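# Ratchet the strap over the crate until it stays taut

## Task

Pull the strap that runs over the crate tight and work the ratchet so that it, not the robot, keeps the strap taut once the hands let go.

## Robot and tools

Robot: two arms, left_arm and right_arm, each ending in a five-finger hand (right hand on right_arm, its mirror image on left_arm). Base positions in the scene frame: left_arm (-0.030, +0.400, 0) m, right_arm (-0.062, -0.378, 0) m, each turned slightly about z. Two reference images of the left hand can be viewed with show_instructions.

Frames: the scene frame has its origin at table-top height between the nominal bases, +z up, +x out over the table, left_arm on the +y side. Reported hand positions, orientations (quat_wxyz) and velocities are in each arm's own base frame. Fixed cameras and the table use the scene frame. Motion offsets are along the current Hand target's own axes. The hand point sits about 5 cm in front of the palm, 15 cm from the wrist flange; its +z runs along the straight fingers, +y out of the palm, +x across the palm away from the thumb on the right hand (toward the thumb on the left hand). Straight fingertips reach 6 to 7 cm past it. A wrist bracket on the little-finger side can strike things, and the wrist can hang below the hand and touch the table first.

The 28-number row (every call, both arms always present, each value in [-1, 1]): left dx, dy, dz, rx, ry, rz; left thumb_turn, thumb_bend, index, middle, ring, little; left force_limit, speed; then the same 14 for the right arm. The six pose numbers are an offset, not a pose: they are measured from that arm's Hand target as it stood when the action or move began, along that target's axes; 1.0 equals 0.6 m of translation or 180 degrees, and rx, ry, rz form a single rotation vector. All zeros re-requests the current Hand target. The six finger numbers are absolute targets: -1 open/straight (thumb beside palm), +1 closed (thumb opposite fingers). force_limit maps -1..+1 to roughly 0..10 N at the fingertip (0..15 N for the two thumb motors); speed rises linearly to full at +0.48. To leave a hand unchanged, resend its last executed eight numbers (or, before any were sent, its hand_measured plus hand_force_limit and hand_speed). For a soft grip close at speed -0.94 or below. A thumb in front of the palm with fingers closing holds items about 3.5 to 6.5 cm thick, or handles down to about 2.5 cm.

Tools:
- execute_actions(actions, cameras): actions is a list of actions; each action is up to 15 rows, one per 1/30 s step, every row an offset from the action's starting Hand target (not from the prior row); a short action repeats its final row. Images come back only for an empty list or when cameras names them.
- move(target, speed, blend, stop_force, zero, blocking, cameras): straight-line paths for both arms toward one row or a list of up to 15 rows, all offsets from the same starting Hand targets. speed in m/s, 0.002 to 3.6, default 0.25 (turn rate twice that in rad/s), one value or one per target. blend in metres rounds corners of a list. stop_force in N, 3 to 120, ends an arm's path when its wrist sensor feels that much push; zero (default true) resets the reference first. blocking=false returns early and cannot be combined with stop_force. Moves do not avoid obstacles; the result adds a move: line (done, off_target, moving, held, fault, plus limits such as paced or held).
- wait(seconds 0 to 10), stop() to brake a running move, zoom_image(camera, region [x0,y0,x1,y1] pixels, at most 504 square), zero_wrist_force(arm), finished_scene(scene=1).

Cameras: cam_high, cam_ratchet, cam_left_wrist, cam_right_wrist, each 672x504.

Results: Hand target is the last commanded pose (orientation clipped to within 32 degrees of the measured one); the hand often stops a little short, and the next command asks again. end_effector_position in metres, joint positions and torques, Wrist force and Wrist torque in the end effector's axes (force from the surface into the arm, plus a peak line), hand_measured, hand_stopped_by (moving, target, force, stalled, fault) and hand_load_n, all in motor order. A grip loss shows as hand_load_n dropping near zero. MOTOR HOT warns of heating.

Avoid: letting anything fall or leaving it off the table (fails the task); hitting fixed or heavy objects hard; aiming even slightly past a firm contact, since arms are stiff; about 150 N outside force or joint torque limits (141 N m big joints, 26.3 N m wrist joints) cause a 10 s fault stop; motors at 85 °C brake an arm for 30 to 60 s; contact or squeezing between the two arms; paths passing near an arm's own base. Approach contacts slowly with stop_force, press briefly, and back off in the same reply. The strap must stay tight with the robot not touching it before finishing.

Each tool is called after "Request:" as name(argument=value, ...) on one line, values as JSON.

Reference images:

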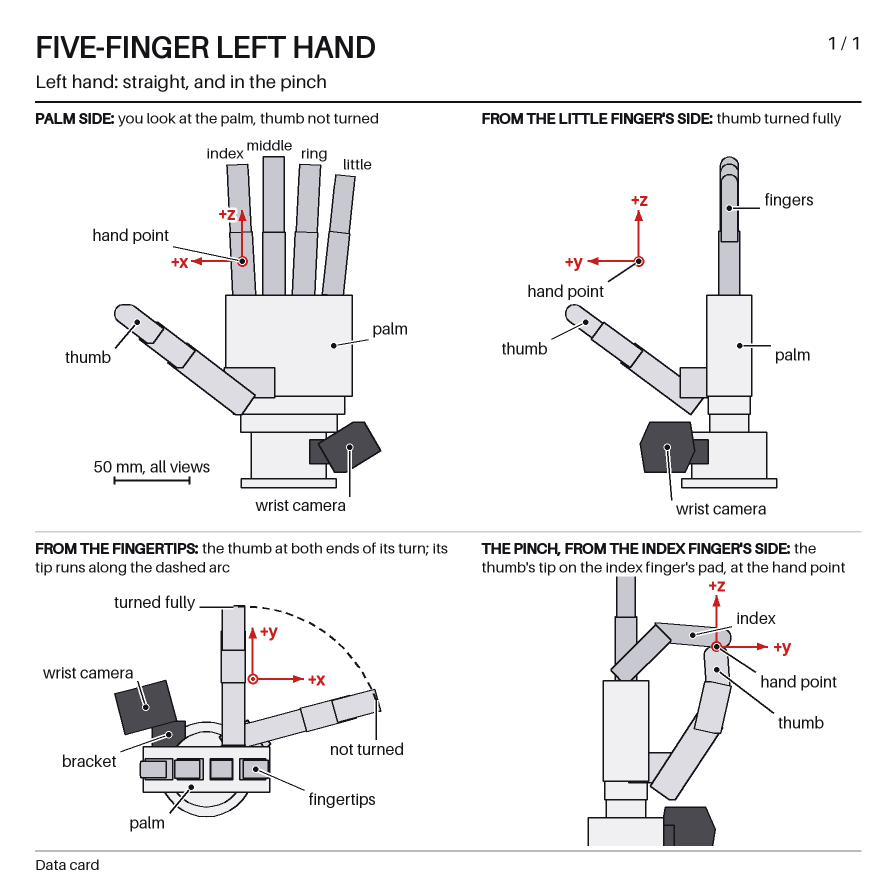

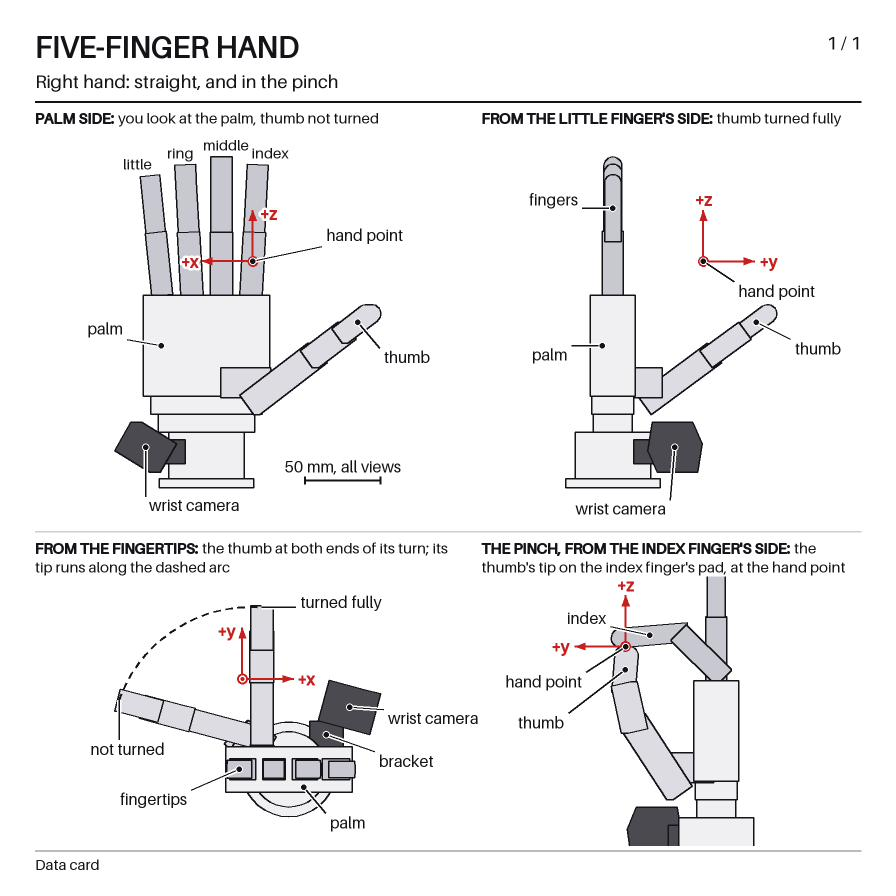

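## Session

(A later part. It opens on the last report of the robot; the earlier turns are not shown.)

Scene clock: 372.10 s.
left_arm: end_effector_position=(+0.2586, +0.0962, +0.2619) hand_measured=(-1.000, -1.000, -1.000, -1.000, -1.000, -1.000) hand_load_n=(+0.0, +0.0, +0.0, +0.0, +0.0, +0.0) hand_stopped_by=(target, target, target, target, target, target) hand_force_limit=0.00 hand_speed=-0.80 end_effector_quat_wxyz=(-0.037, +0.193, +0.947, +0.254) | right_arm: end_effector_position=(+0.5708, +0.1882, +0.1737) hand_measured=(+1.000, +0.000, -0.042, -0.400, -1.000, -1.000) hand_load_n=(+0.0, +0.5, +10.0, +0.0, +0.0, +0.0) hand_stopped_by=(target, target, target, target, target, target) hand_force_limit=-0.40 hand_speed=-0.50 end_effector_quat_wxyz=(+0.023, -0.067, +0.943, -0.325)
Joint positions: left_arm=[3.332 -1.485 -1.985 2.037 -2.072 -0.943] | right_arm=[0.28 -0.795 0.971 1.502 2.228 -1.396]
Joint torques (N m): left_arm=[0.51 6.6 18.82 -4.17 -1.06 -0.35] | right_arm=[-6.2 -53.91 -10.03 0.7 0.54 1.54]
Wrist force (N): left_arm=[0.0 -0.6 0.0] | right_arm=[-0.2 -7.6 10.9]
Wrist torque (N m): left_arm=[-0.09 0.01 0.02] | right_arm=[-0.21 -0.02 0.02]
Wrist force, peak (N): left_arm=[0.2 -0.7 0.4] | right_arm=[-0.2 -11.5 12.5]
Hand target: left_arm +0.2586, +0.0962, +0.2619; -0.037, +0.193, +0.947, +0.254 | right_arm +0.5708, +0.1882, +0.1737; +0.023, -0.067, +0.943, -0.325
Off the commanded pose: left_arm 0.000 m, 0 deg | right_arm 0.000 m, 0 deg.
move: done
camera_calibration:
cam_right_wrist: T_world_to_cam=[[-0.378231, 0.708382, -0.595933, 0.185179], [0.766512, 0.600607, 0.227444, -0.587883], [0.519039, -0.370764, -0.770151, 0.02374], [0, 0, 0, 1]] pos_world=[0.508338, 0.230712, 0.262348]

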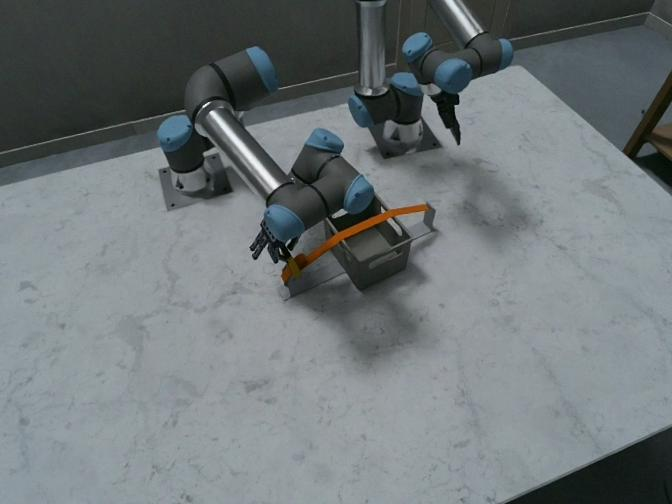

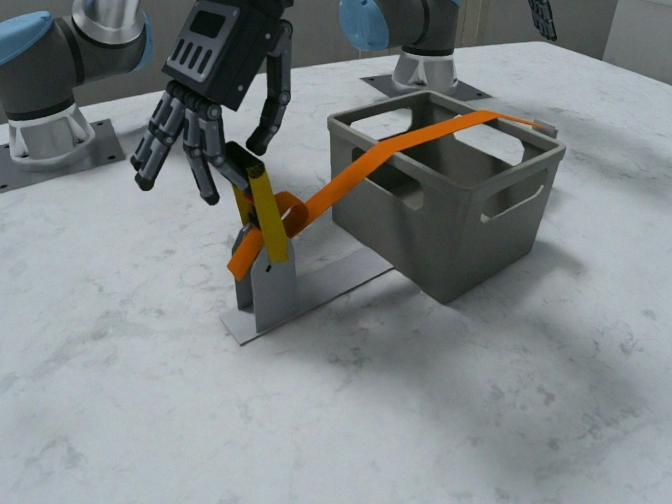

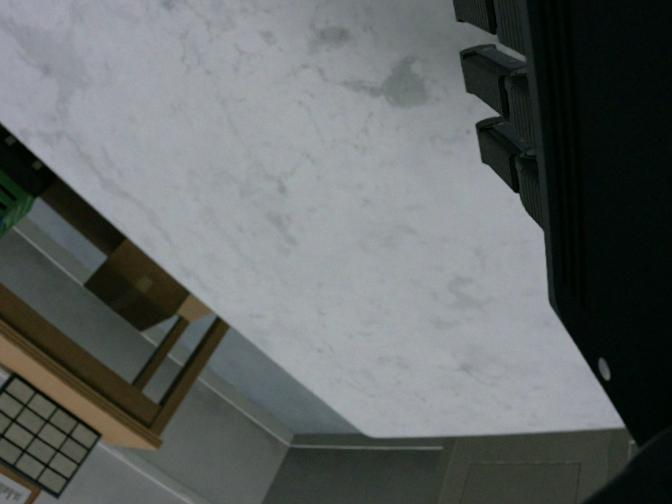

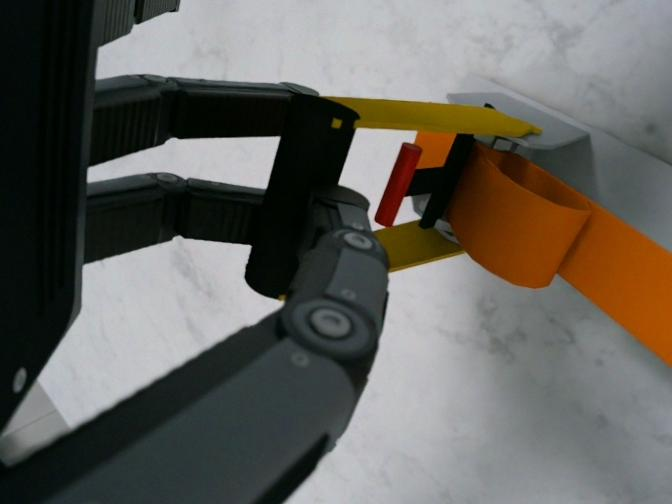

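Request:
move(target=[[0,0,0,0,0,0,-1,-1,-1,-1,-1,-1,0,-0.8,0,-0.0338,0.036,-0.0333,0,0,1,0.0,-0.04,-0.4,-1,-1,-0.4,-0.5],[0,0,0,0,0,0,-1,-1,-1,-1,-1,-1,0,-0.8,0,-0.0528,0.0838,-0.0639,0,0,1,0.0,-0.04,-0.4,-1,-1,-0.4,-0.5],[0,0,0,0,0,0,-1,-1,-1,-1,-1,-1,0,-0.8,0,-0.0525,0.135,-0.0944,0,0,1,0.0,-0.04,-0.4,-1,-1,-0.4,-0.5],[0,0,0,0,0,0,-1,-1,-1,-1,-1,-1,0,-0.8,0,-0.0368,0.1763,-0.1278,0,0,1,0.0,-0.04,-0.4,-1,-1,-0.4,-0.5]], blend=[0.005,0.005,0.005,0], speed=0.12, cameras=["cam_ratchet","cam_right_wrist"])

Request:
zoom_image(camera="cam_ratchet", region=[200, 160, 340, 280])

Request:
zoom_image(camera="cam_right_wrist", region=[450, 180, 672, 430])

Request:
move(target=[0,0,0,0,0,0,-1,-1,-1,-1,-1,-1,0,-0.8,0,0.0015,-0.0442,0.0322,0,0,1,0.0,-0.04,-0.4,-1,-1,-0.4,-0.5], speed=0.08, stop_force=25, cameras=["cam_ratchet"])

Scene clock: 390.50 s.
left_arm: end_effector_position=(+0.2586, +0.0962, +0.2619) hand_measured=(-1.000, -1.000, -1.000, -1.000, -1.000, -1.000) hand_load_n=(+0.0, +0.0, +0.0, +0.0, +0.0, +0.0) hand_stopped_by=(target, target, target, target, target, target) hand_force_limit=0.00 hand_speed=-0.80 end_effector_quat_wxyz=(-0.037, +0.193, +0.947, +0.254) | right_arm: end_effector_position=(+0.5825, +0.1064, +0.1040) hand_measured=(+1.000, +0.000, -0.040, -0.400, -1.000, -1.000) hand_load_n=(+0.0, +0.0, +1.0, +0.0, +0.0, +0.0) hand_stopped_by=(target, target, target, target, target, target) hand_force_limit=-0.40 hand_speed=-0.50 end_effector_quat_wxyz=(+0.010, -0.070, +0.989, -0.131)
Joint positions: left_arm=[3.332 -1.485 -1.985 2.037 -2.072 -0.943] | right_arm=[-0.045 -0.875 1.193 1.203 1.829 -1.763]
Joint torques (N m): left_arm=[1.15 6.08 19.34 -4.07 -0.91 -0.32] | right_arm=[8.49 -49.55 -23.54 4.09 0.21 0.97]
Wrist force (N): left_arm=[-0.1 -0.3 0.3] | right_arm=[1.0 0.3 1.7]
Wrist torque (N m): left_arm=[-0.07 0.04 0.00] | right_arm=[-0.02 -0.01 -0.08]
Wrist force, peak (N): left_arm=[-0.2 -0.6 0.7] | right_arm=[4.1 0.9 14.1]
Hand target: left_arm +0.2586, +0.0962, +0.2619; -0.037, +0.193, +0.947, +0.254 | right_arm +0.5825, +0.1065, +0.1040; +0.010, -0.070, +0.989, -0.131
Off the commanded pose: left_arm 0.000 m, 0 deg | right_arm 0.000 m, 0 deg.
move: done
camera_calibration:
cam_right_wrist: T_world_to_cam=[[-0.402702, 0.879464, -0.253721, 0.166502], [0.784498, 0.474428, 0.39935, -0.546716], [0.471587, -0.0382248, -0.880991, -0.0625813], [0, 0, 0, 1]] pos_world=[0.52546, 0.110553, 0.205443]
Images, in order (width x height): cam_ratchet 672x504, cam_right_wrist 672x504.

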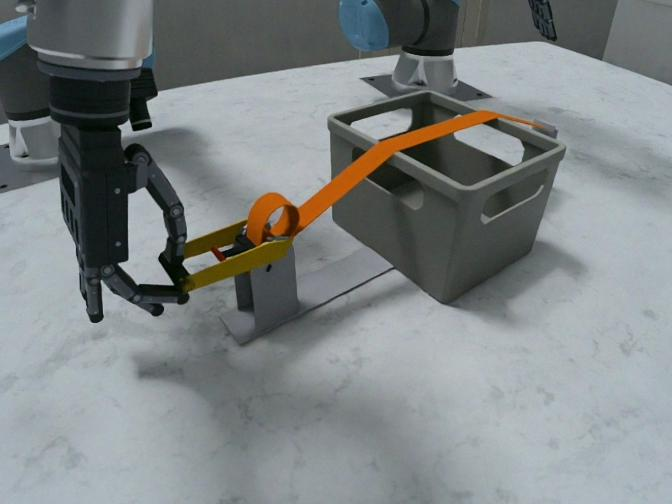

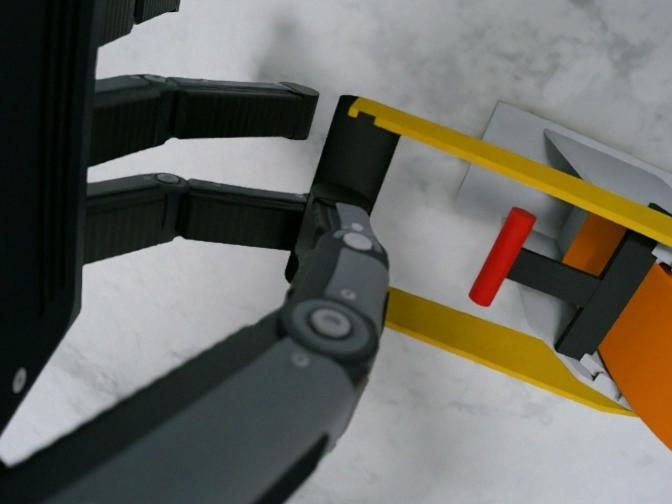

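Scaled by 3.600.

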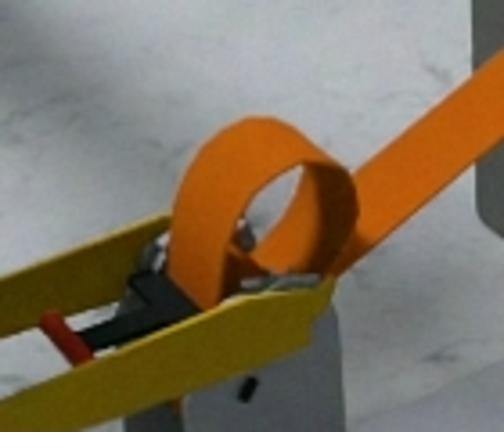

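Scaled by 2.016.

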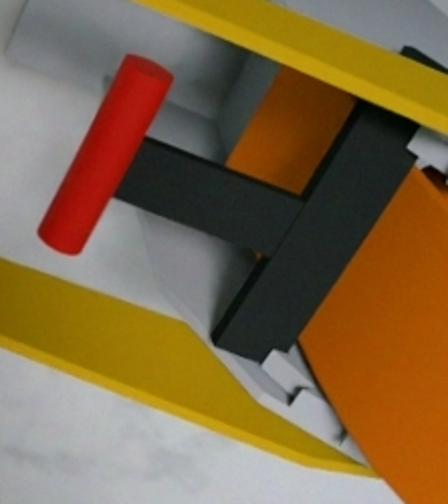

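Scene clock: 392.27 s.
left_arm: end_effector_position=(+0.2586, +0.0962, +0.2619) hand_measured=(-1.000, -1.000, -1.000, -1.000, -1.000, -1.000) hand_load_n=(+0.0, +0.0, +0.0, +0.0, +0.0, +0.0) hand_stopped_by=(target, target, target, target, target, target) hand_force_limit=0.00 hand_speed=-0.80 end_effector_quat_wxyz=(-0.037, +0.193, +0.947, +0.254) | right_arm: end_effector_position=(+0.5814, +0.1141, +0.1294) hand_measured=(+1.000, +0.000, -0.042, -0.400, -1.000, -1.000) hand_load_n=(+0.0, +0.0, +16.0, +0.0, +0.0, +0.0) hand_stopped_by=(target, target, target, target, target, target) hand_force_limit=-0.40 hand_speed=-0.50 end_effector_quat_wxyz=(+0.013, -0.069, +0.981, -0.180)
Joint positions: left_arm=[3.332 -1.485 -1.985 2.037 -2.072 -0.943] | right_arm=[0.016 -0.885 1.148 1.26 1.932 -1.705]
Joint torques (N m): left_arm=[-0.66 6.89 19.02 -4.28 -0.75 -0.29] | right_arm=[-4.77 -39.35 -11.07 1.15 -1.15 -1.17]
Wrist force (N): left_arm=[0.1 -0.2 0.5] | right_arm=[1.9 -12.3 13.9]
Wrist torque (N m): left_arm=[-0.05 0.01 0.01] | right_arm=[-0.15 0.04 0.03]
Wrist force, peak (N): left_arm=[0.4 -0.6 0.4] | right_arm=[2.0 -16.3 16.5]
Hand target: left_arm +0.2586, +0.0962, +0.2619; -0.037, +0.193, +0.947, +0.254 | right_arm +0.5814, +0.1141, +0.1294; +0.013, -0.069, +0.981, -0.180
Off the commanded pose: left_arm 0.000 m, 0 deg | right_arm 0.000 m, 0 deg.
move: done
Images, in order (width x height): cam_ratchet 672x504.

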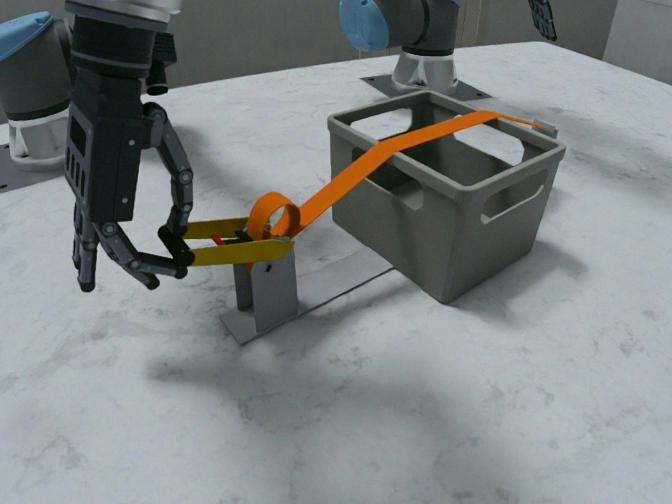

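Request:
move(target=[0,0,0,0,0,0,-1,-1,-1,-1,-1,-1,0,-0.8,0,0,0.04,-0.0322,0,0,1,0.0,-0.04,-0.4,-1,-1,-0.4,-0.5], speed=0.1)

Request:
move(target=[[0,0,0,0,0,0,-1,-1,-1,-1,-1,-1,0,-0.8,0,0.0003,-0.03,0.0739,0,0,1,0.0,-0.04,-0.02,-1,-1,0,-0.5],[0,0,0,0,0,0,-1,-1,-1,-1,-1,-1,0,-0.8,0,0.0077,-0.0595,0.1483,0,0,1,0.0,-0.04,-0.02,-1,-1,0,-0.5],[0,0,0,0,0,0,-1,-1,-1,-1,-1,-1,0,-0.8,0,0.0213,-0.0862,0.2222,0,0,1,0.0,-0.04,-0.02,-1,-1,0,-0.5]], blend=[0.004,0.004,0], speed=0.1, cameras=["cam_ratchet","cam_right_wrist"])

Request:
zoom_image(camera="cam_ratchet", region=[200, 160, 340, 280])

Scene clock: 411.73 s.
left_arm: end_effector_position=(+0.2586, +0.0962, +0.2619) hand_measured=(-1.000, -1.000, -1.000, -1.000, -1.000, -1.000) hand_load_n=(+0.0, +0.0, +0.0, +0.0, +0.0, +0.0) hand_stopped_by=(target, target, target, target, target, target) hand_force_limit=0.00 hand_speed=-0.80 end_effector_quat_wxyz=(-0.037, +0.193, +0.947, +0.254) | right_arm: end_effector_position=(+0.5826, +0.1056, +0.1069) hand_measured=(+1.000, +0.000, -0.040, -0.400, -1.000, -1.000) hand_load_n=(+0.0, +0.0, +0.5, +0.0, +0.0, +0.0) hand_stopped_by=(target, target, target, target, target, target) hand_force_limit=-0.40 hand_speed=-0.50 end_effector_quat_wxyz=(+0.010, -0.070, +0.989, -0.131)
Joint positions: left_arm=[3.332 -1.485 -1.985 2.037 -2.072 -0.943] | right_arm=[-0.046 -0.877 1.189 1.209 1.829 -1.765]
Joint torques (N m): left_arm=[-0.63 6.01 18.9 -4.16 -0.97 -0.37] | right_arm=[10.45 -48.57 -24.33 4.54 0.88 1.28]
Wrist force (N): left_arm=[0.0 -0.4 0.6] | right_arm=[0.4 -0.1 0.4]
Wrist torque (N m): left_arm=[-0.09 0.02 0.02] | right_arm=[-0.01 -0.04 -0.07]
Wrist force, peak (N): left_arm=[-0.1 -0.6 0.7] | right_arm=[1.7 -12.3 14.1]
Hand target: left_arm +0.2586, +0.0962, +0.2619; -0.037, +0.193, +0.947, +0.254 | right_arm +0.5826, +0.1057, +0.1070; +0.010, -0.070, +0.989, -0.131
Off the commanded pose: left_arm 0.000 m, 0 deg | right_arm 0.000 m, 0 deg.
move: done

Scene clock: 415.63 s.
left_arm: end_effector_position=(+0.2586, +0.0962, +0.2619) hand_measured=(-1.000, -1.000, -1.000, -1.000, -1.000, -1.000) hand_load_n=(+0.0, +0.0, +0.0, +0.0, +0.0, +0.0) hand_stopped_by=(target, target, target, target, target, target) hand_force_limit=0.00 hand_speed=-0.80 end_effector_quat_wxyz=(-0.037, +0.193, +0.947, +0.254) | right_arm: end_effector_position=(+0.5789, +0.1313, +0.1536) hand_measured=(+1.000, +0.000, -0.042, -0.038, -1.000, -1.000) hand_load_n=(+0.0, +0.0, +8.5, +6.5, +0.0, +0.0) hand_stopped_by=(target, target, target, force, target, target) hand_force_limit=0.00 hand_speed=-0.50 end_effector_quat_wxyz=(+0.033, -0.063, +0.885, -0.461)
Joint positions: left_arm=[3.332 -1.485 -1.985 2.037 -2.072 -0.943] | right_arm=[0.29 -0.744 1.068 1.455 2.516 -1.315]
Joint torques (N m): left_arm=[0.3 5.01 19.12 -4.15 -1.07 -0.17] | right_arm=[-6.41 -53.3 -12.57 1.24 -0.73 -0.98]
Wrist force (N): left_arm=[0.2 -0.2 0.2] | right_arm=[-0.2 -3.0 14.0]
Wrist torque (N m): left_arm=[-0.04 -0.02 0.02] | right_arm=[-0.06 -0.21 0.08]
Wrist force, peak (N): left_arm=[0.0 -0.6 0.5] | right_arm=[-3.6 -1.5 17.7]
Hand target: left_arm +0.2586, +0.0962, +0.2619; -0.037, +0.193, +0.947, +0.254 | right_arm +0.5789, +0.1312, +0.1536; +0.033, -0.063, +0.885, -0.461
Off the commanded pose: left_arm 0.000 m, 0 deg | right_arm 0.000 m, 0 deg.
move: done
camera_calibration:
cam_right_wrist: T_world_to_cam=[[-0.348987, 0.503449, -0.790409, 0.256452], [0.760156, 0.645348, 0.0754236, -0.534224], [0.548061, -0.574513, -0.607918, -0.0320304], [0, 0, 0, 1]] pos_world=[0.513147, 0.197248, 0.223523]
Images, in order (width x height): cam_ratchet 672x504, cam_right_wrist 672x504.

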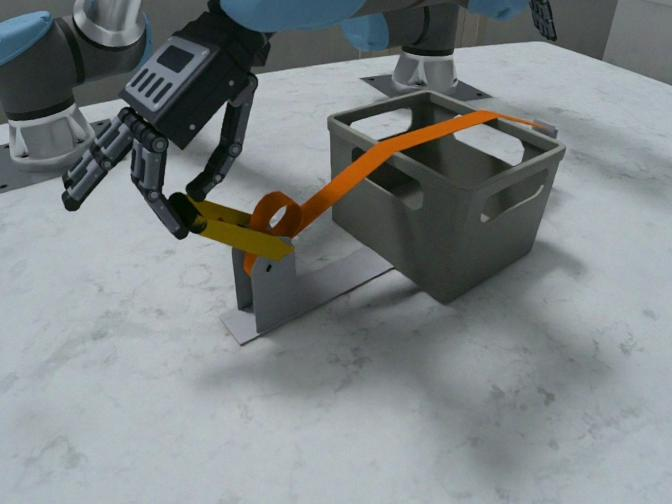

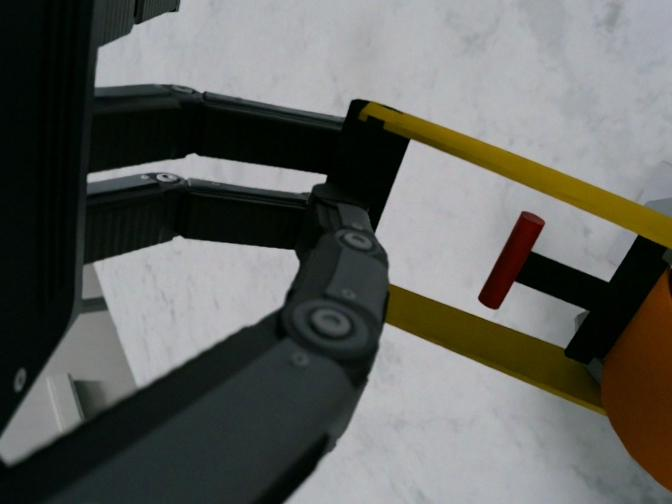

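Scaled by 3.600.

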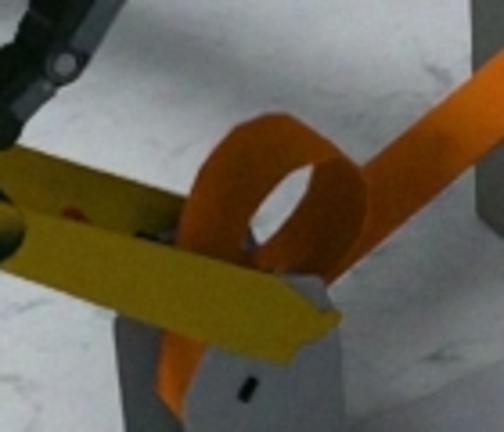

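Request:
move(target=[[0,0,0,0,0,0,-1,-1,-1,-1,-1,-1,0,-0.8,0,0.0067,0.0293,-0.0739,0,0,1,0.0,-0.04,-0.02,-1,-1,0,-0.5],[0,0,0,0,0,0,-1,-1,-1,-1,-1,-1,0,-0.8,0,0.02,0.0565,-0.1483,0,0,1,0.0,-0.04,-0.02,-1,-1,0,-0.5],[0,0,0,0,0,0,-1,-1,-1,-1,-1,-1,0,-0.8,0,0.039,0.0798,-0.2222,0,0,1,0.0,-0.04,-0.02,-1,-1,0,-0.5],[0,0,0,0,0,0,-1,-1,-1,-1,-1,-1,0,-0.8,0,0.02,0.0565,-0.1483,0,0,1,0.0,-0.04,-0.02,-1,-1,0,-0.5],[0,0,0,0,0,0,-1,-1,-1,-1,-1,-1,0,-0.8,0,0.0067,0.0293,-0.0739,0,0,1,0.0,-0.04,-0.02,-1,-1,0,-0.5],[0,0,0,0,0,0,-1,-1,-1,-1,-1,-1,0,-0.8,0,0,0,0,0,0,1,0.0,-0.04,-0.02,-1,-1,0,-0.5]], blend=[0.004,0.004,0,0.004,0.004,0], speed=0.12, cameras=["cam_ratchet","cam_right_wrist"])

Request:
zoom_image(camera="cam_ratchet", region=[200, 160, 340, 280])

Scene clock: 430.93 s.
left_arm: end_effector_position=(+0.2586, +0.0962, +0.2619) hand_measured=(-1.000, -1.000, -1.000, -1.000, -1.000, -1.000) hand_load_n=(+0.0, +0.0, +0.0, +0.0, +0.0, +0.0) hand_stopped_by=(target, target, target, target, target, target) hand_force_limit=0.00 hand_speed=-0.80 end_effector_quat_wxyz=(-0.037, +0.193, +0.947, +0.254) | right_arm: end_effector_position=(+0.5789, +0.1313, +0.1536) hand_measured=(+1.000, +0.000, -0.042, -0.038, -1.000, -1.000) hand_load_n=(+0.0, +0.0, +8.0, +6.5, +0.0, +0.0) hand_stopped_by=(target, target, target, force, target, target) hand_force_limit=0.00 hand_speed=-0.50 end_effector_quat_wxyz=(+0.033, -0.063, +0.885, -0.461)
Joint positions: left_arm=[3.332 -1.485 -1.985 2.037 -2.072 -0.943] | right_arm=[0.29 -0.744 1.068 1.455 2.516 -1.315]
Joint torques (N m): left_arm=[0.47 5.55 19.47 -4.3 -1.05 -0.3] | right_arm=[-6.33 -52.24 -11.73 1.51 0.12 -0.46]
Wrist force (N): left_arm=[0.2 -0.2 0.2] | right_arm=[0.3 -2.5 13.9]
Wrist torque (N m): left_arm=[-0.04 -0.01 0.02] | right_arm=[-0.06 -0.22 0.09]
Wrist force, peak (N): left_arm=[0.2 -0.8 0.3] | right_arm=[5.7 -9.3 15.3]
Hand target: left_arm +0.2586, +0.0962, +0.2619; -0.037, +0.193, +0.947, +0.254 | right_arm +0.5789, +0.1312, +0.1536; +0.033, -0.063, +0.885, -0.461
Off the commanded pose: left_arm 0.000 m, 0 deg | right_arm 0.000 m, 0 deg.
move: done
camera_calibration:
cam_right_wrist: T_world_to_cam=[[-0.349014, 0.50348, -0.790378, 0.256453], [0.760121, 0.645385, 0.0754639, -0.534223], [0.548092, -0.574445, -0.607954, -0.0320517], [0, 0, 0, 1]] pos_world=[0.513147, 0.197248, 0.223523]
Images, in order (width x height): cam_ratchet 672x504, cam_right_wrist 672x504.

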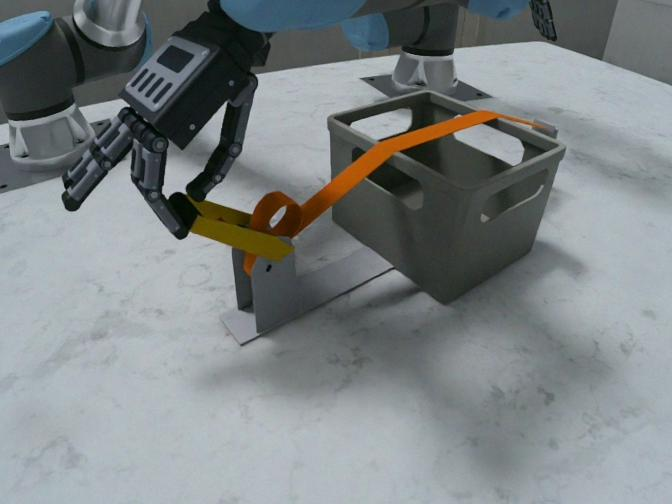

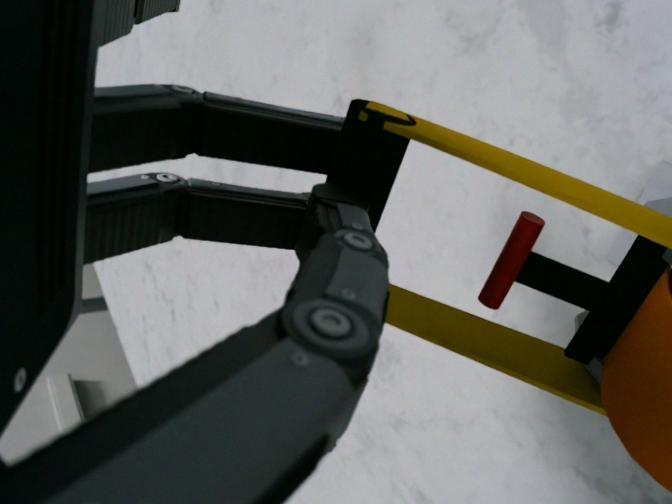

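Scaled by 3.600.

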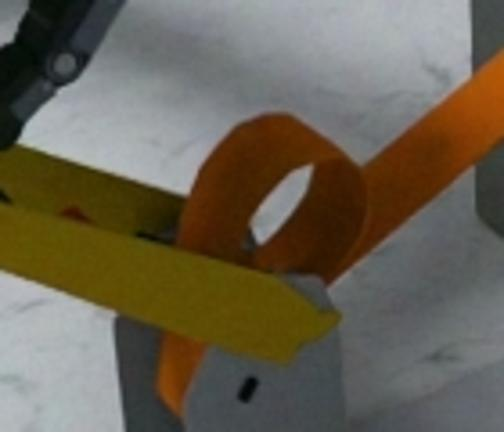

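Request:
move(target=[[0,0,0,0,0,0,-1,-1,-1,-1,-1,-1,0,-0.8,0,-0.0012,-0.0273,-0.0222,0,0,1,0.0,-0.04,-0.02,-1,-1,0,-0.5],[0,0,0,0,0,0,-1,-1,-1,-1,-1,-1,0,-0.8,0,0.0027,-0.0545,-0.0444,0,0,1,0.0,-0.04,-0.02,-1,-1,0,-0.5]], blend=[0.004,0], speed=0.08, cameras=["cam_ratchet","cam_right_wrist"])

Request:
zoom_image(camera="cam_ratchet", region=[200, 160, 340, 280])

Scene clock: 448.90 s.
left_arm: end_effector_position=(+0.2586, +0.0962, +0.2619) hand_measured=(-1.000, -1.000, -1.000, -1.000, -1.000, -1.000) hand_load_n=(+0.0, +0.0, +0.0, +0.0, +0.0, +0.0) hand_stopped_by=(target, target, target, target, target, target) hand_force_limit=0.00 hand_speed=-0.80 end_effector_quat_wxyz=(-0.037, +0.193, +0.947, +0.254) | right_arm: end_effector_position=(+0.5750, +0.1586, +0.1711) hand_measured=(+1.000, +0.000, -0.042, -0.038, -1.000, -1.000) hand_load_n=(+0.0, +0.0, +10.0, +7.0, +0.0, +0.0) hand_stopped_by=(target, target, target, force, target, target) hand_force_limit=0.00 hand_speed=-0.50 end_effector_quat_wxyz=(+0.029, -0.065, +0.915, -0.398)
Joint positions: left_arm=[3.332 -1.485 -1.985 2.037 -2.072 -0.943] | right_arm=[0.289 -0.776 1.007 1.495 2.381 -1.356]
Joint torques (N m): left_arm=[0.68 5.72 18.1 -4.58 -0.93 -0.64] | right_arm=[23.68 -38.79 -8.97 0.48 -0.31 1.43]
Wrist force (N): left_arm=[0.3 -0.3 0.3] | right_arm=[-0.4 -12.2 14.5]
Wrist torque (N m): left_arm=[-0.06 -0.03 0.02] | right_arm=[-0.18 -0.16 -0.06]
Wrist force, peak (N): left_arm=[0.2 -0.7 0.5] | right_arm=[-0.6 -25.1 21.2]
Hand target: left_arm +0.2586, +0.0962, +0.2619; -0.037, +0.193, +0.947, +0.254 | right_arm +0.5750, +0.1586, +0.1710; +0.029, -0.065, +0.915, -0.398
Off the commanded pose: left_arm 0.000 m, 0 deg | right_arm 0.000 m, 0 deg.
move: done
camera_calibration:
cam_right_wrist: T_world_to_cam=[[-0.363731, 0.606918, -0.706648, 0.232905], [0.762355, 0.629873, 0.148574, -0.561525], [0.535271, -0.484676, -0.691791, 0.00384154], [0, 0, 0, 1]] pos_world=[0.51074, 0.214197, 0.250667]
Images, in order (width x height): cam_ratchet 672x504, cam_right_wrist 672x504.

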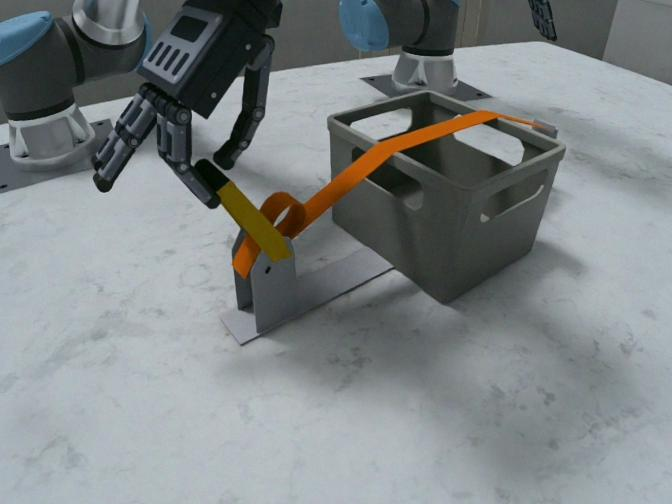

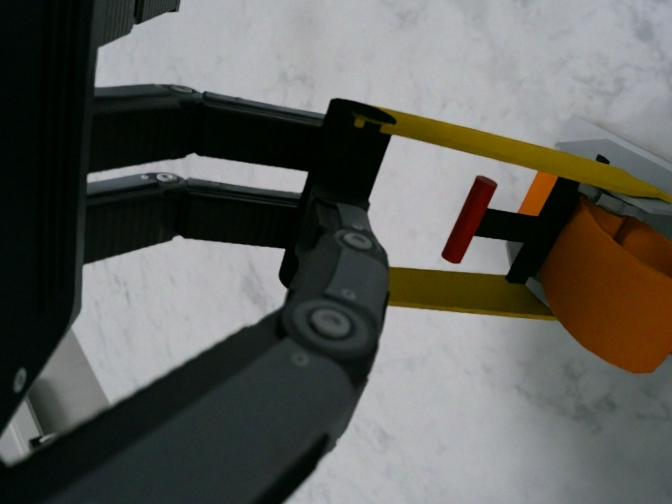

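Scaled by 3.600.

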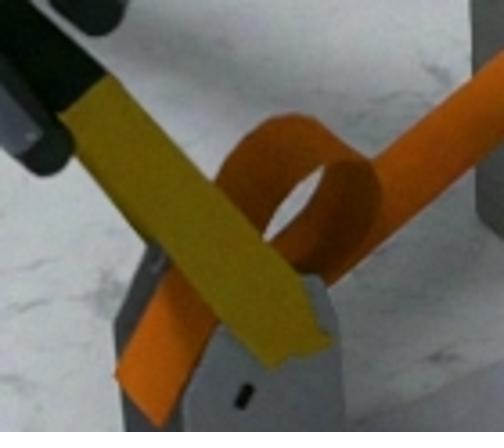

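Request:
move(target=[[0,0,0,0,0,0,-1,-1,-1,-1,-1,-1,0,-0.8,0,-0.0105,0.0355,-0.0444,0,0,1,0.0,-0.04,-0.02,-1,-1,0,-0.5],[0,0,0,0,0,0,-1,-1,-1,-1,-1,-1,0,-0.8,0,-0.0107,0.0728,-0.0889,0,0,1,0.0,-0.04,-0.02,-1,-1,0,-0.5],[0,0,0,0,0,0,-1,-1,-1,-1,-1,-1,0,-0.8,0,-0.0007,0.1085,-0.1333,0,0,1,0.0,-0.04,-0.02,-1,-1,0,-0.5],[0,0,0,0,0,0,-1,-1,-1,-1,-1,-1,0,-0.8,0,0.0172,0.138,-0.1778,0,0,1,0.0,-0.04,-0.02,-1,-1,0,-0.5]], blend=[0.004,0.004,0.004,0], speed=0.12, cameras=["cam_ratchet","cam_right_wrist"])

Request:
zoom_image(camera="cam_ratchet", region=[200, 160, 340, 280])

Request:
zoom_image(camera="cam_right_wrist", region=[450, 180, 672, 430])

Request:
move(target=[[0,0,0,0,0,0,-1,-1,-1,-1,-1,-1,0,-0.8,0,0.0003,-0.03,0.0739,0,0,1,0.0,-0.04,-0.02,-1,-1,0,-0.5]], speed=0.1)

Scene clock: 468.77 s.
left_arm: end_effector_position=(+0.2586, +0.0962, +0.2619) hand_measured=(-1.000, -1.000, -1.000, -1.000, -1.000, -1.000) hand_load_n=(+0.0, +0.0, +0.0, +0.0, +0.0, +0.0) hand_stopped_by=(target, target, target, target, target, target) hand_force_limit=0.00 hand_speed=-0.80 end_effector_quat_wxyz=(-0.037, +0.193, +0.947, +0.254) | right_arm: end_effector_position=(+0.5826, +0.1055, +0.1070) hand_measured=(+1.000, +0.000, -0.040, -0.038, -1.000, -1.000) hand_load_n=(+0.0, -0.5, +0.0, +0.0, +0.0, +0.0) hand_stopped_by=(target, target, target, force, target, target) hand_force_limit=0.00 hand_speed=-0.50 end_effector_quat_wxyz=(+0.010, -0.070, +0.989, -0.131)
Joint positions: left_arm=[3.332 -1.485 -1.985 2.037 -2.072 -0.943] | right_arm=[-0.046 -0.877 1.189 1.209 1.829 -1.765]
Joint torques (N m): left_arm=[0.01 5.98 19.8 -4.37 -0.84 -0.32] | right_arm=[9.72 -47.92 -24.62 4.56 0.24 1.25]
Wrist force (N): left_arm=[0.0 -0.6 0.3] | right_arm=[0.9 0.1 0.2]
Wrist torque (N m): left_arm=[-0.11 0.01 0.02] | right_arm=[0.01 -0.02 -0.07]
Wrist force, peak (N): left_arm=[0.4 -0.5 0.7] | right_arm=[-0.2 -14.6 13.9]
Hand target: left_arm +0.2586, +0.0962, +0.2619; -0.037, +0.193, +0.947, +0.254 | right_arm +0.5826, +0.1056, +0.1070; +0.010, -0.070, +0.989, -0.131
Off the commanded pose: left_arm 0.000 m, 0 deg | right_arm 0.000 m, 0 deg.
move: done
camera_calibration:
cam_right_wrist: T_world_to_cam=[[-0.402702, 0.879464, -0.253721, 0.168135], [0.784498, 0.474428, 0.39935, -0.547644], [0.471587, -0.0382248, -0.880991, -0.060067], [0, 0, 0, 1]] pos_world=[0.52566, 0.109653, 0.208443]
Images, in order (width x height): cam_ratchet 672x504, cam_right_wrist 672x504.

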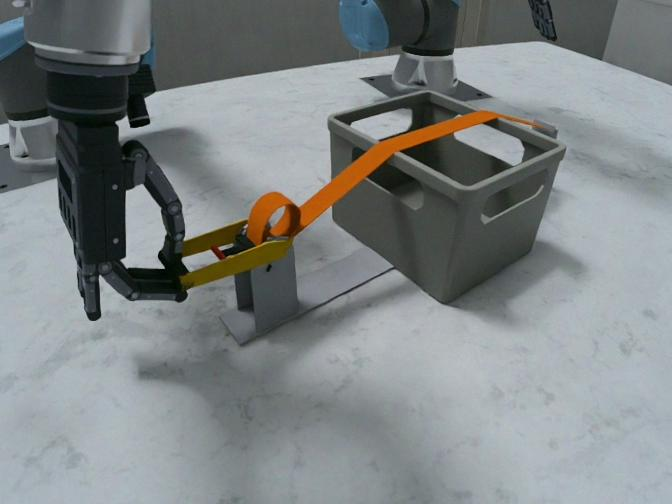

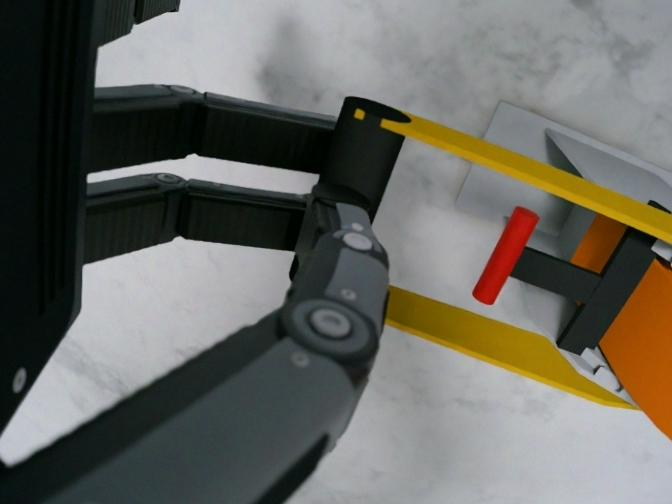

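Scaled by 3.600.

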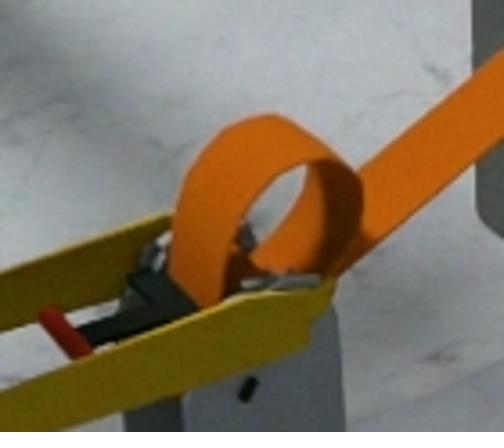

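Scaled by 2.016.

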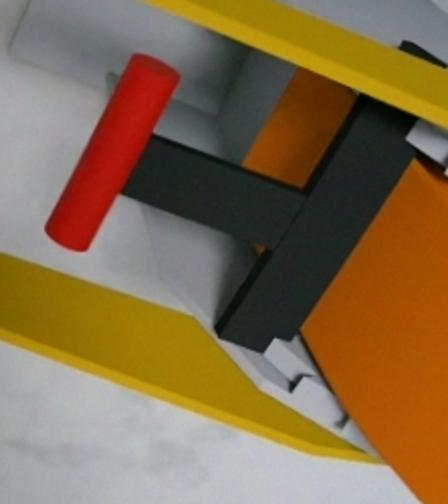

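Scene clock: 470.37 s.
left_arm: end_effector_position=(+0.2586, +0.0962, +0.2619) hand_measured=(-1.000, -1.000, -1.000, -1.000, -1.000, -1.000) hand_load_n=(+0.0, +0.0, +0.0, +0.0, +0.0, +0.0) hand_stopped_by=(target, target, target, target, target, target) hand_force_limit=0.00 hand_speed=-0.80 end_effector_quat_wxyz=(-0.037, +0.193, +0.947, +0.254) | right_arm: end_effector_position=(+0.5819, +0.1105, +0.1244) hand_measured=(+1.000, +0.000, -0.042, -0.038, -1.000, -1.000) hand_load_n=(+0.0, +0.0, +7.5, +6.0, +0.0, +0.0) hand_stopped_by=(target, target, target, force, target, target) hand_force_limit=0.00 hand_speed=-0.50 end_effector_quat_wxyz=(+0.018, -0.069, +0.967, -0.244)
Joint positions: left_arm=[3.332 -1.485 -1.985 2.037 -2.072 -0.943] | right_arm=[0.069 -0.866 1.148 1.249 2.064 -1.653]
Joint torques (N m): left_arm=[0.06 4.61 20 -4.64 -0.99 -0.6] | right_arm=[-8.84 -53.79 -9.71 0.89 -0.84 -1.87]
Wrist force (N): left_arm=[0.2 -0.4 0.4] | right_arm=[0.8 -1.7 12.9]
Wrist torque (N m): left_arm=[-0.07 -0.02 0.02] | right_arm=[0.00 -0.12 0.05]
Wrist force, peak (N): left_arm=[0.0 -0.5 0.6] | right_arm=[0.3 2.9 15.2]
Hand target: left_arm +0.2586, +0.0962, +0.2619; -0.037, +0.193, +0.947, +0.254 | right_arm +0.5819, +0.1104, +0.1244; +0.018, -0.068, +0.967, -0.244
Off the commanded pose: left_arm 0.000 m, 0 deg | right_arm 0.000 m, 0 deg.
move: done

Request:
zoom_image(camera="cam_right_wrist", region=[540, 190, 672, 430])

Request:
zoom_image(camera="cam_ratchet", region=[225, 205, 305, 265])

Scaled by 2.100.
This view is cut from an older image: the scene may have changed since it was taken.

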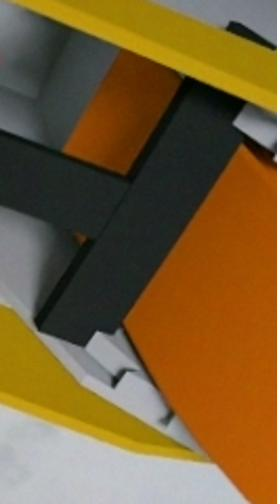

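Scaled by 6.300.
This view is cut from an older image: the scene may have changed since it was taken.

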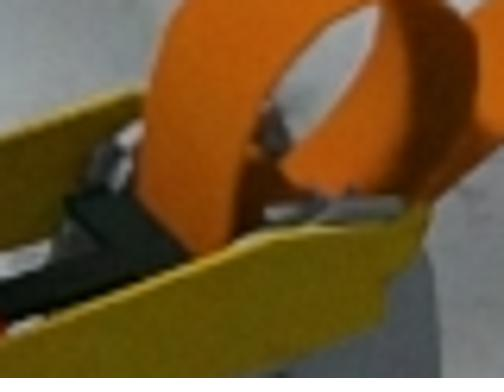

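Request:
move(target=[[0,0,0,0,0,0,-1,-1,-1,-1,-1,-1,0,-0.8,0,0.0007,-0.0415,0.0139,0,0,1,0.0,-0.04,-0.02,-1,-1,0,-0.5],[0,0,0,0,0,0,-1,-1,-1,-1,-1,-1,0,-0.8,0,0.0128,-0.0767,0.0583,0,0,1,0.0,-0.04,-0.02,-1,-1,0,-0.5],[0,0,0,0,0,0,-1,-1,-1,-1,-1,-1,0,-0.8,0,0.0372,-0.1108,0.0972,0,0,1,0.0,-0.04,-0.02,-1,-1,0,-0.5],[0,0,0,0,0,0,-1,-1,-1,-1,-1,-1,0,-0.8,0,0.0128,-0.0767,0.0583,0,0,1,0.0,-0.04,-0.02,-1,-1,0,-0.5],[0,0,0,0,0,0,-1,-1,-1,-1,-1,-1,0,-0.8,0,0.0007,-0.0415,0.0139,0,0,1,0.0,-0.04,-0.02,-1,-1,0,-0.5],[0,0,0,0,0,0,-1,-1,-1,-1,-1,-1,0,-0.8,0,-0.0008,-0.0043,-0.0306,0,0,1,0.0,-0.04,-0.02,-1,-1,0,-0.5],[0,0,0,0,0,0,-1,-1,-1,-1,-1,-1,0,-0.8,0,0.0067,0.0293,-0.0739,0,0,1,0.0,-0.04,-0.02,-1,-1,0,-0.5]], blend=[0.004,0.004,0,0.004,0.004,0.004,0], speed=0.12, cameras=["cam_ratchet","cam_right_wrist"])

Request:
zoom_image(camera="cam_ratchet", region=[200, 160, 340, 280])

Request:
zoom_image(camera="cam_right_wrist", region=[450, 180, 672, 430])

Scene clock: 490.80 s.
left_arm: end_effector_position=(+0.2586, +0.0962, +0.2619) hand_measured=(-1.000, -1.000, -1.000, -1.000, -1.000, -1.000) hand_load_n=(+0.0, +0.0, +0.0, +0.0, +0.0, +0.0) hand_stopped_by=(target, target, target, target, target, target) hand_force_limit=0.00 hand_speed=-0.80 end_effector_quat_wxyz=(-0.037, +0.193, +0.947, +0.254) | right_arm: end_effector_position=(+0.5826, +0.1055, +0.1069) hand_measured=(+1.000, +0.000, -0.040, -0.038, -1.000, -1.000) hand_load_n=(+0.0, +0.0, +0.0, +0.0, +0.0, +0.0) hand_stopped_by=(target, target, target, force, target, target) hand_force_limit=0.00 hand_speed=-0.50 end_effector_quat_wxyz=(+0.010, -0.070, +0.989, -0.131)
Joint positions: left_arm=[3.332 -1.485 -1.985 2.037 -2.072 -0.943] | right_arm=[-0.046 -0.877 1.189 1.209 1.829 -1.765]
Joint torques (N m): left_arm=[0.4 2.79 18.95 -4.4 -0.93 -0.27] | right_arm=[9.35 -49.11 -24.57 4.46 0.19 1.23]
Wrist force (N): left_arm=[0.1 -0.3 0.1] | right_arm=[1.0 0.1 0.4]
Wrist torque (N m): left_arm=[-0.04 0.00 0.02] | right_arm=[0.00 -0.03 -0.07]
Wrist force, peak (N): left_arm=[0.1 -0.8 0.4] | right_arm=[-0.2 -22.9 22.0]
Hand target: left_arm +0.2586, +0.0962, +0.2619; -0.037, +0.193, +0.947, +0.254 | right_arm +0.5826, +0.1056, +0.1070; +0.010, -0.070, +0.989, -0.131
Off the commanded pose: left_arm 0.000 m, 0 deg | right_arm 0.000 m, 0 deg.
move: done
camera_calibration:
cam_right_wrist: T_world_to_cam=[[-0.402723, 0.879465, -0.253686, 0.167985], [0.784534, 0.474427, 0.399281, -0.547577], [0.471509, -0.0382255, -0.881032, -0.0600546], [0, 0, 0, 1]] pos_world=[0.525561, 0.109753, 0.208343]
Images, in order (width x height): cam_ratchet 672x504, cam_right_wrist 672x504.

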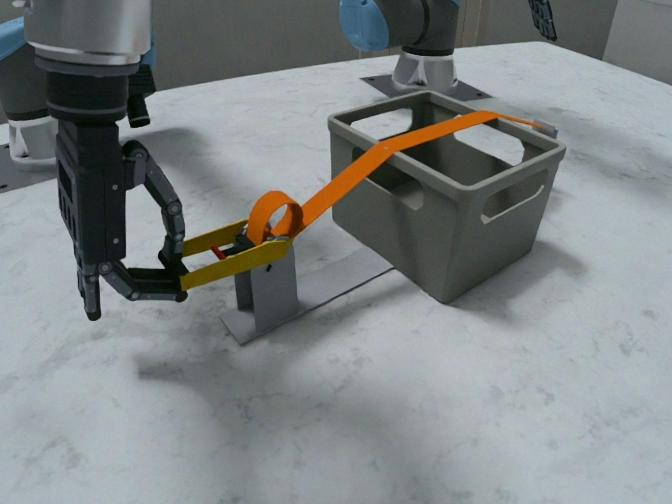

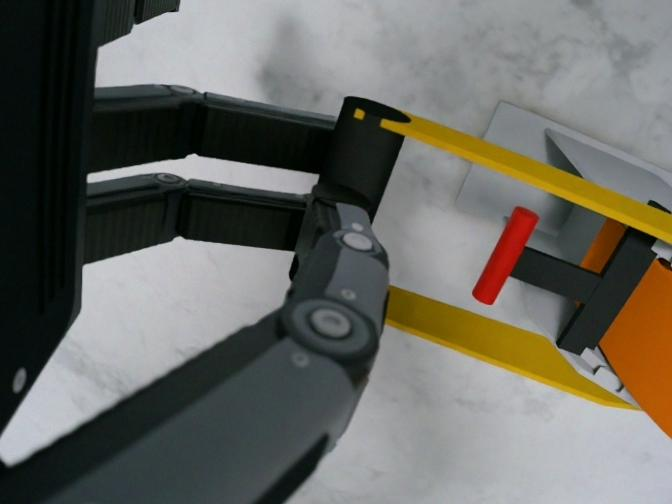

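Scaled by 3.600.

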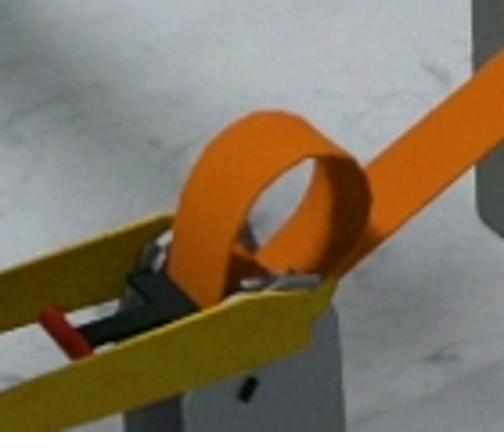

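Scaled by 2.016.

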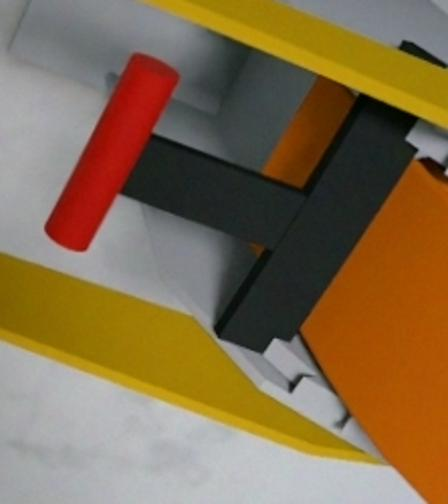

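Request:
move(target=[[0,0,0,0,0,0,-1,-1,-1,-1,-1,-1,0,-0.8,0,0,0,0,0,0,1,0.0,-0.4,-0.4,-1,-1,0,-0.6],[0,0,0,0,0,0,-1,-1,-1,-1,-1,-1,0,-0.8,0,0,-0.02,0,0,0,1,0.0,-0.4,-0.4,-1,-1,0,-0.5],[0,0,0,0,0,0,-1,-1,-1,-1,-1,-1,0,-0.8,0,-0.15,-0.025,0,0,0,1,0.0,-0.4,-0.4,-1,-1,0,-0.5],[0,0,0,0,0,0,-1,-1,-1,-1,-1,-1,0,-0.8,0,-0.18,-0.2,0,0,0,1,0.0,-0.4,-0.4,-1,-1,0,-0.5]], blend=[0,0.004,0.02,0], speed=0.1, cameras=["cam_high","cam_ratchet","cam_right_wrist"])

Request:
zoom_image(camera="cam_ratchet", region=[140, 150, 360, 330])

Request:
zoom_image(camera="cam_high", region=[230, 180, 450, 330])

Scene clock: 505.93 s.
left_arm: end_effector_position=(+0.2586, +0.0962, +0.2619) hand_measured=(-1.000, -1.000, -1.000, -1.000, -1.000, -1.000) hand_load_n=(+0.0, +0.0, +0.0, +0.0, +0.0, +0.0) hand_stopped_by=(target, target, target, target, target, target) hand_force_limit=0.00 hand_speed=-0.80 end_effector_quat_wxyz=(-0.037, +0.193, +0.947, +0.254) | right_arm: end_effector_position=(+0.5928, +0.0333, +0.2509) hand_measured=(+1.000, +0.000, -0.400, -0.400, -1.000, -1.000) hand_load_n=(+0.0, +0.0, +0.0, +0.0, +0.0, +0.0) hand_stopped_by=(target, target, target, target, target, target) hand_force_limit=0.00 hand_speed=-0.50 end_effector_quat_wxyz=(+0.010, -0.070, +0.989, -0.131)
Joint positions: left_arm=[3.332 -1.485 -1.985 2.037 -2.072 -0.943] | right_arm=[-0.176 -0.931 0.898 1.52 1.82 -1.899]
Joint torques (N m): left_arm=[0.78 5.18 19.28 -4.39 -1.11 -0.11] | right_arm=[-5.95 -37.33 -22.35 3.12 2.28 -1.78]
Wrist force (N): left_arm=[0.0 -0.1 0.1] | right_arm=[0.3 -0.1 0.0]
Wrist torque (N m): left_arm=[-0.02 0.01 0.00] | right_arm=[0.00 -0.03 -0.06]
Wrist force, peak (N): left_arm=[0.3 -0.4 0.9] | right_arm=[1.6 -0.4 0.8]
Hand target: left_arm +0.2586, +0.0962, +0.2619; -0.037, +0.193, +0.947, +0.254 | right_arm +0.5928, +0.0332, +0.2509; +0.010, -0.070, +0.989, -0.131
Off the commanded pose: left_arm 0.000 m, 0 deg | right_arm 0.000 m, 0 deg.
move: done; blend cut to 0 m at target 2
camera_calibration:
cam_right_wrist: T_world_to_cam=[[-0.402798, 0.879442, -0.253646, 0.272276], [0.784374, 0.474486, 0.399525, -0.578856], [0.471711, -0.0380254, -0.880933, 0.0590439], [0, 0, 0, 1]] pos_world=[0.53586, 0.0374526, 0.352343]
Images, in order (width x height): cam_high 672x504, cam_ratchet 672x504, cam_right_wrist 672x504.

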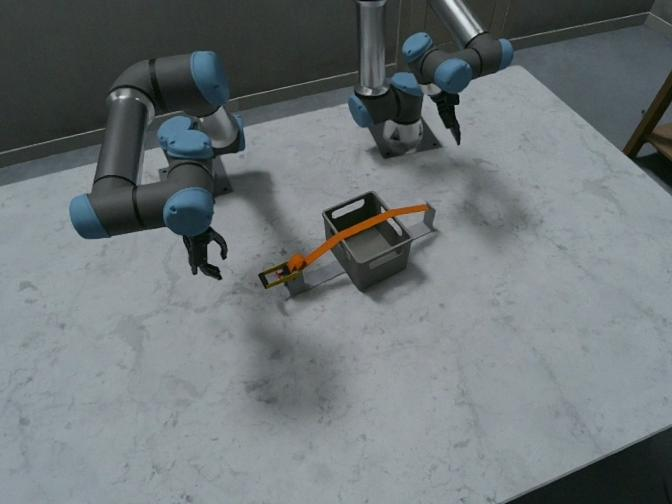

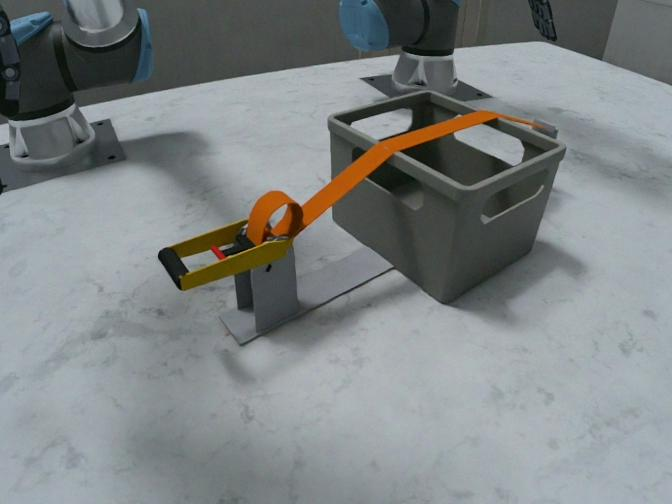

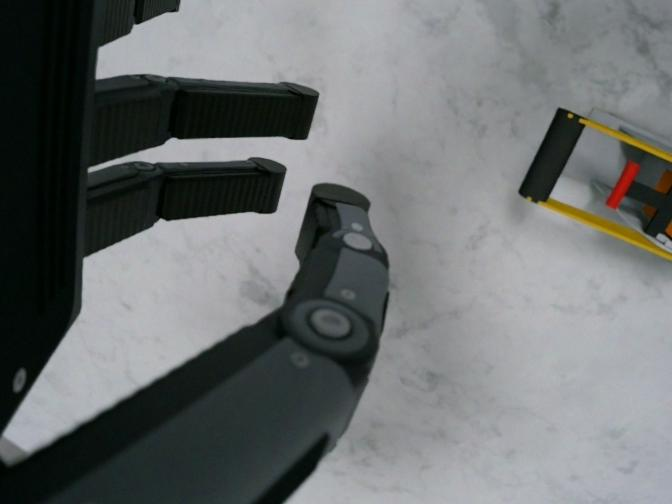

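Scaled by 2.291.

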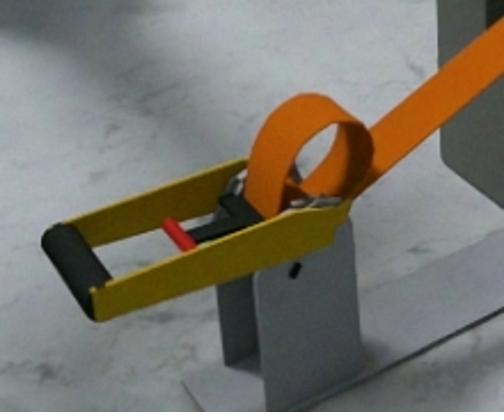

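Scaled by 2.291.

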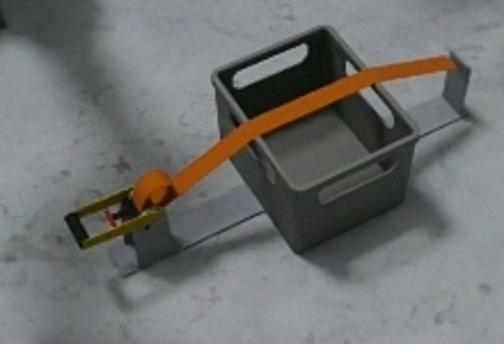

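Request:
finished_scene()

The scene is finished: the task was done.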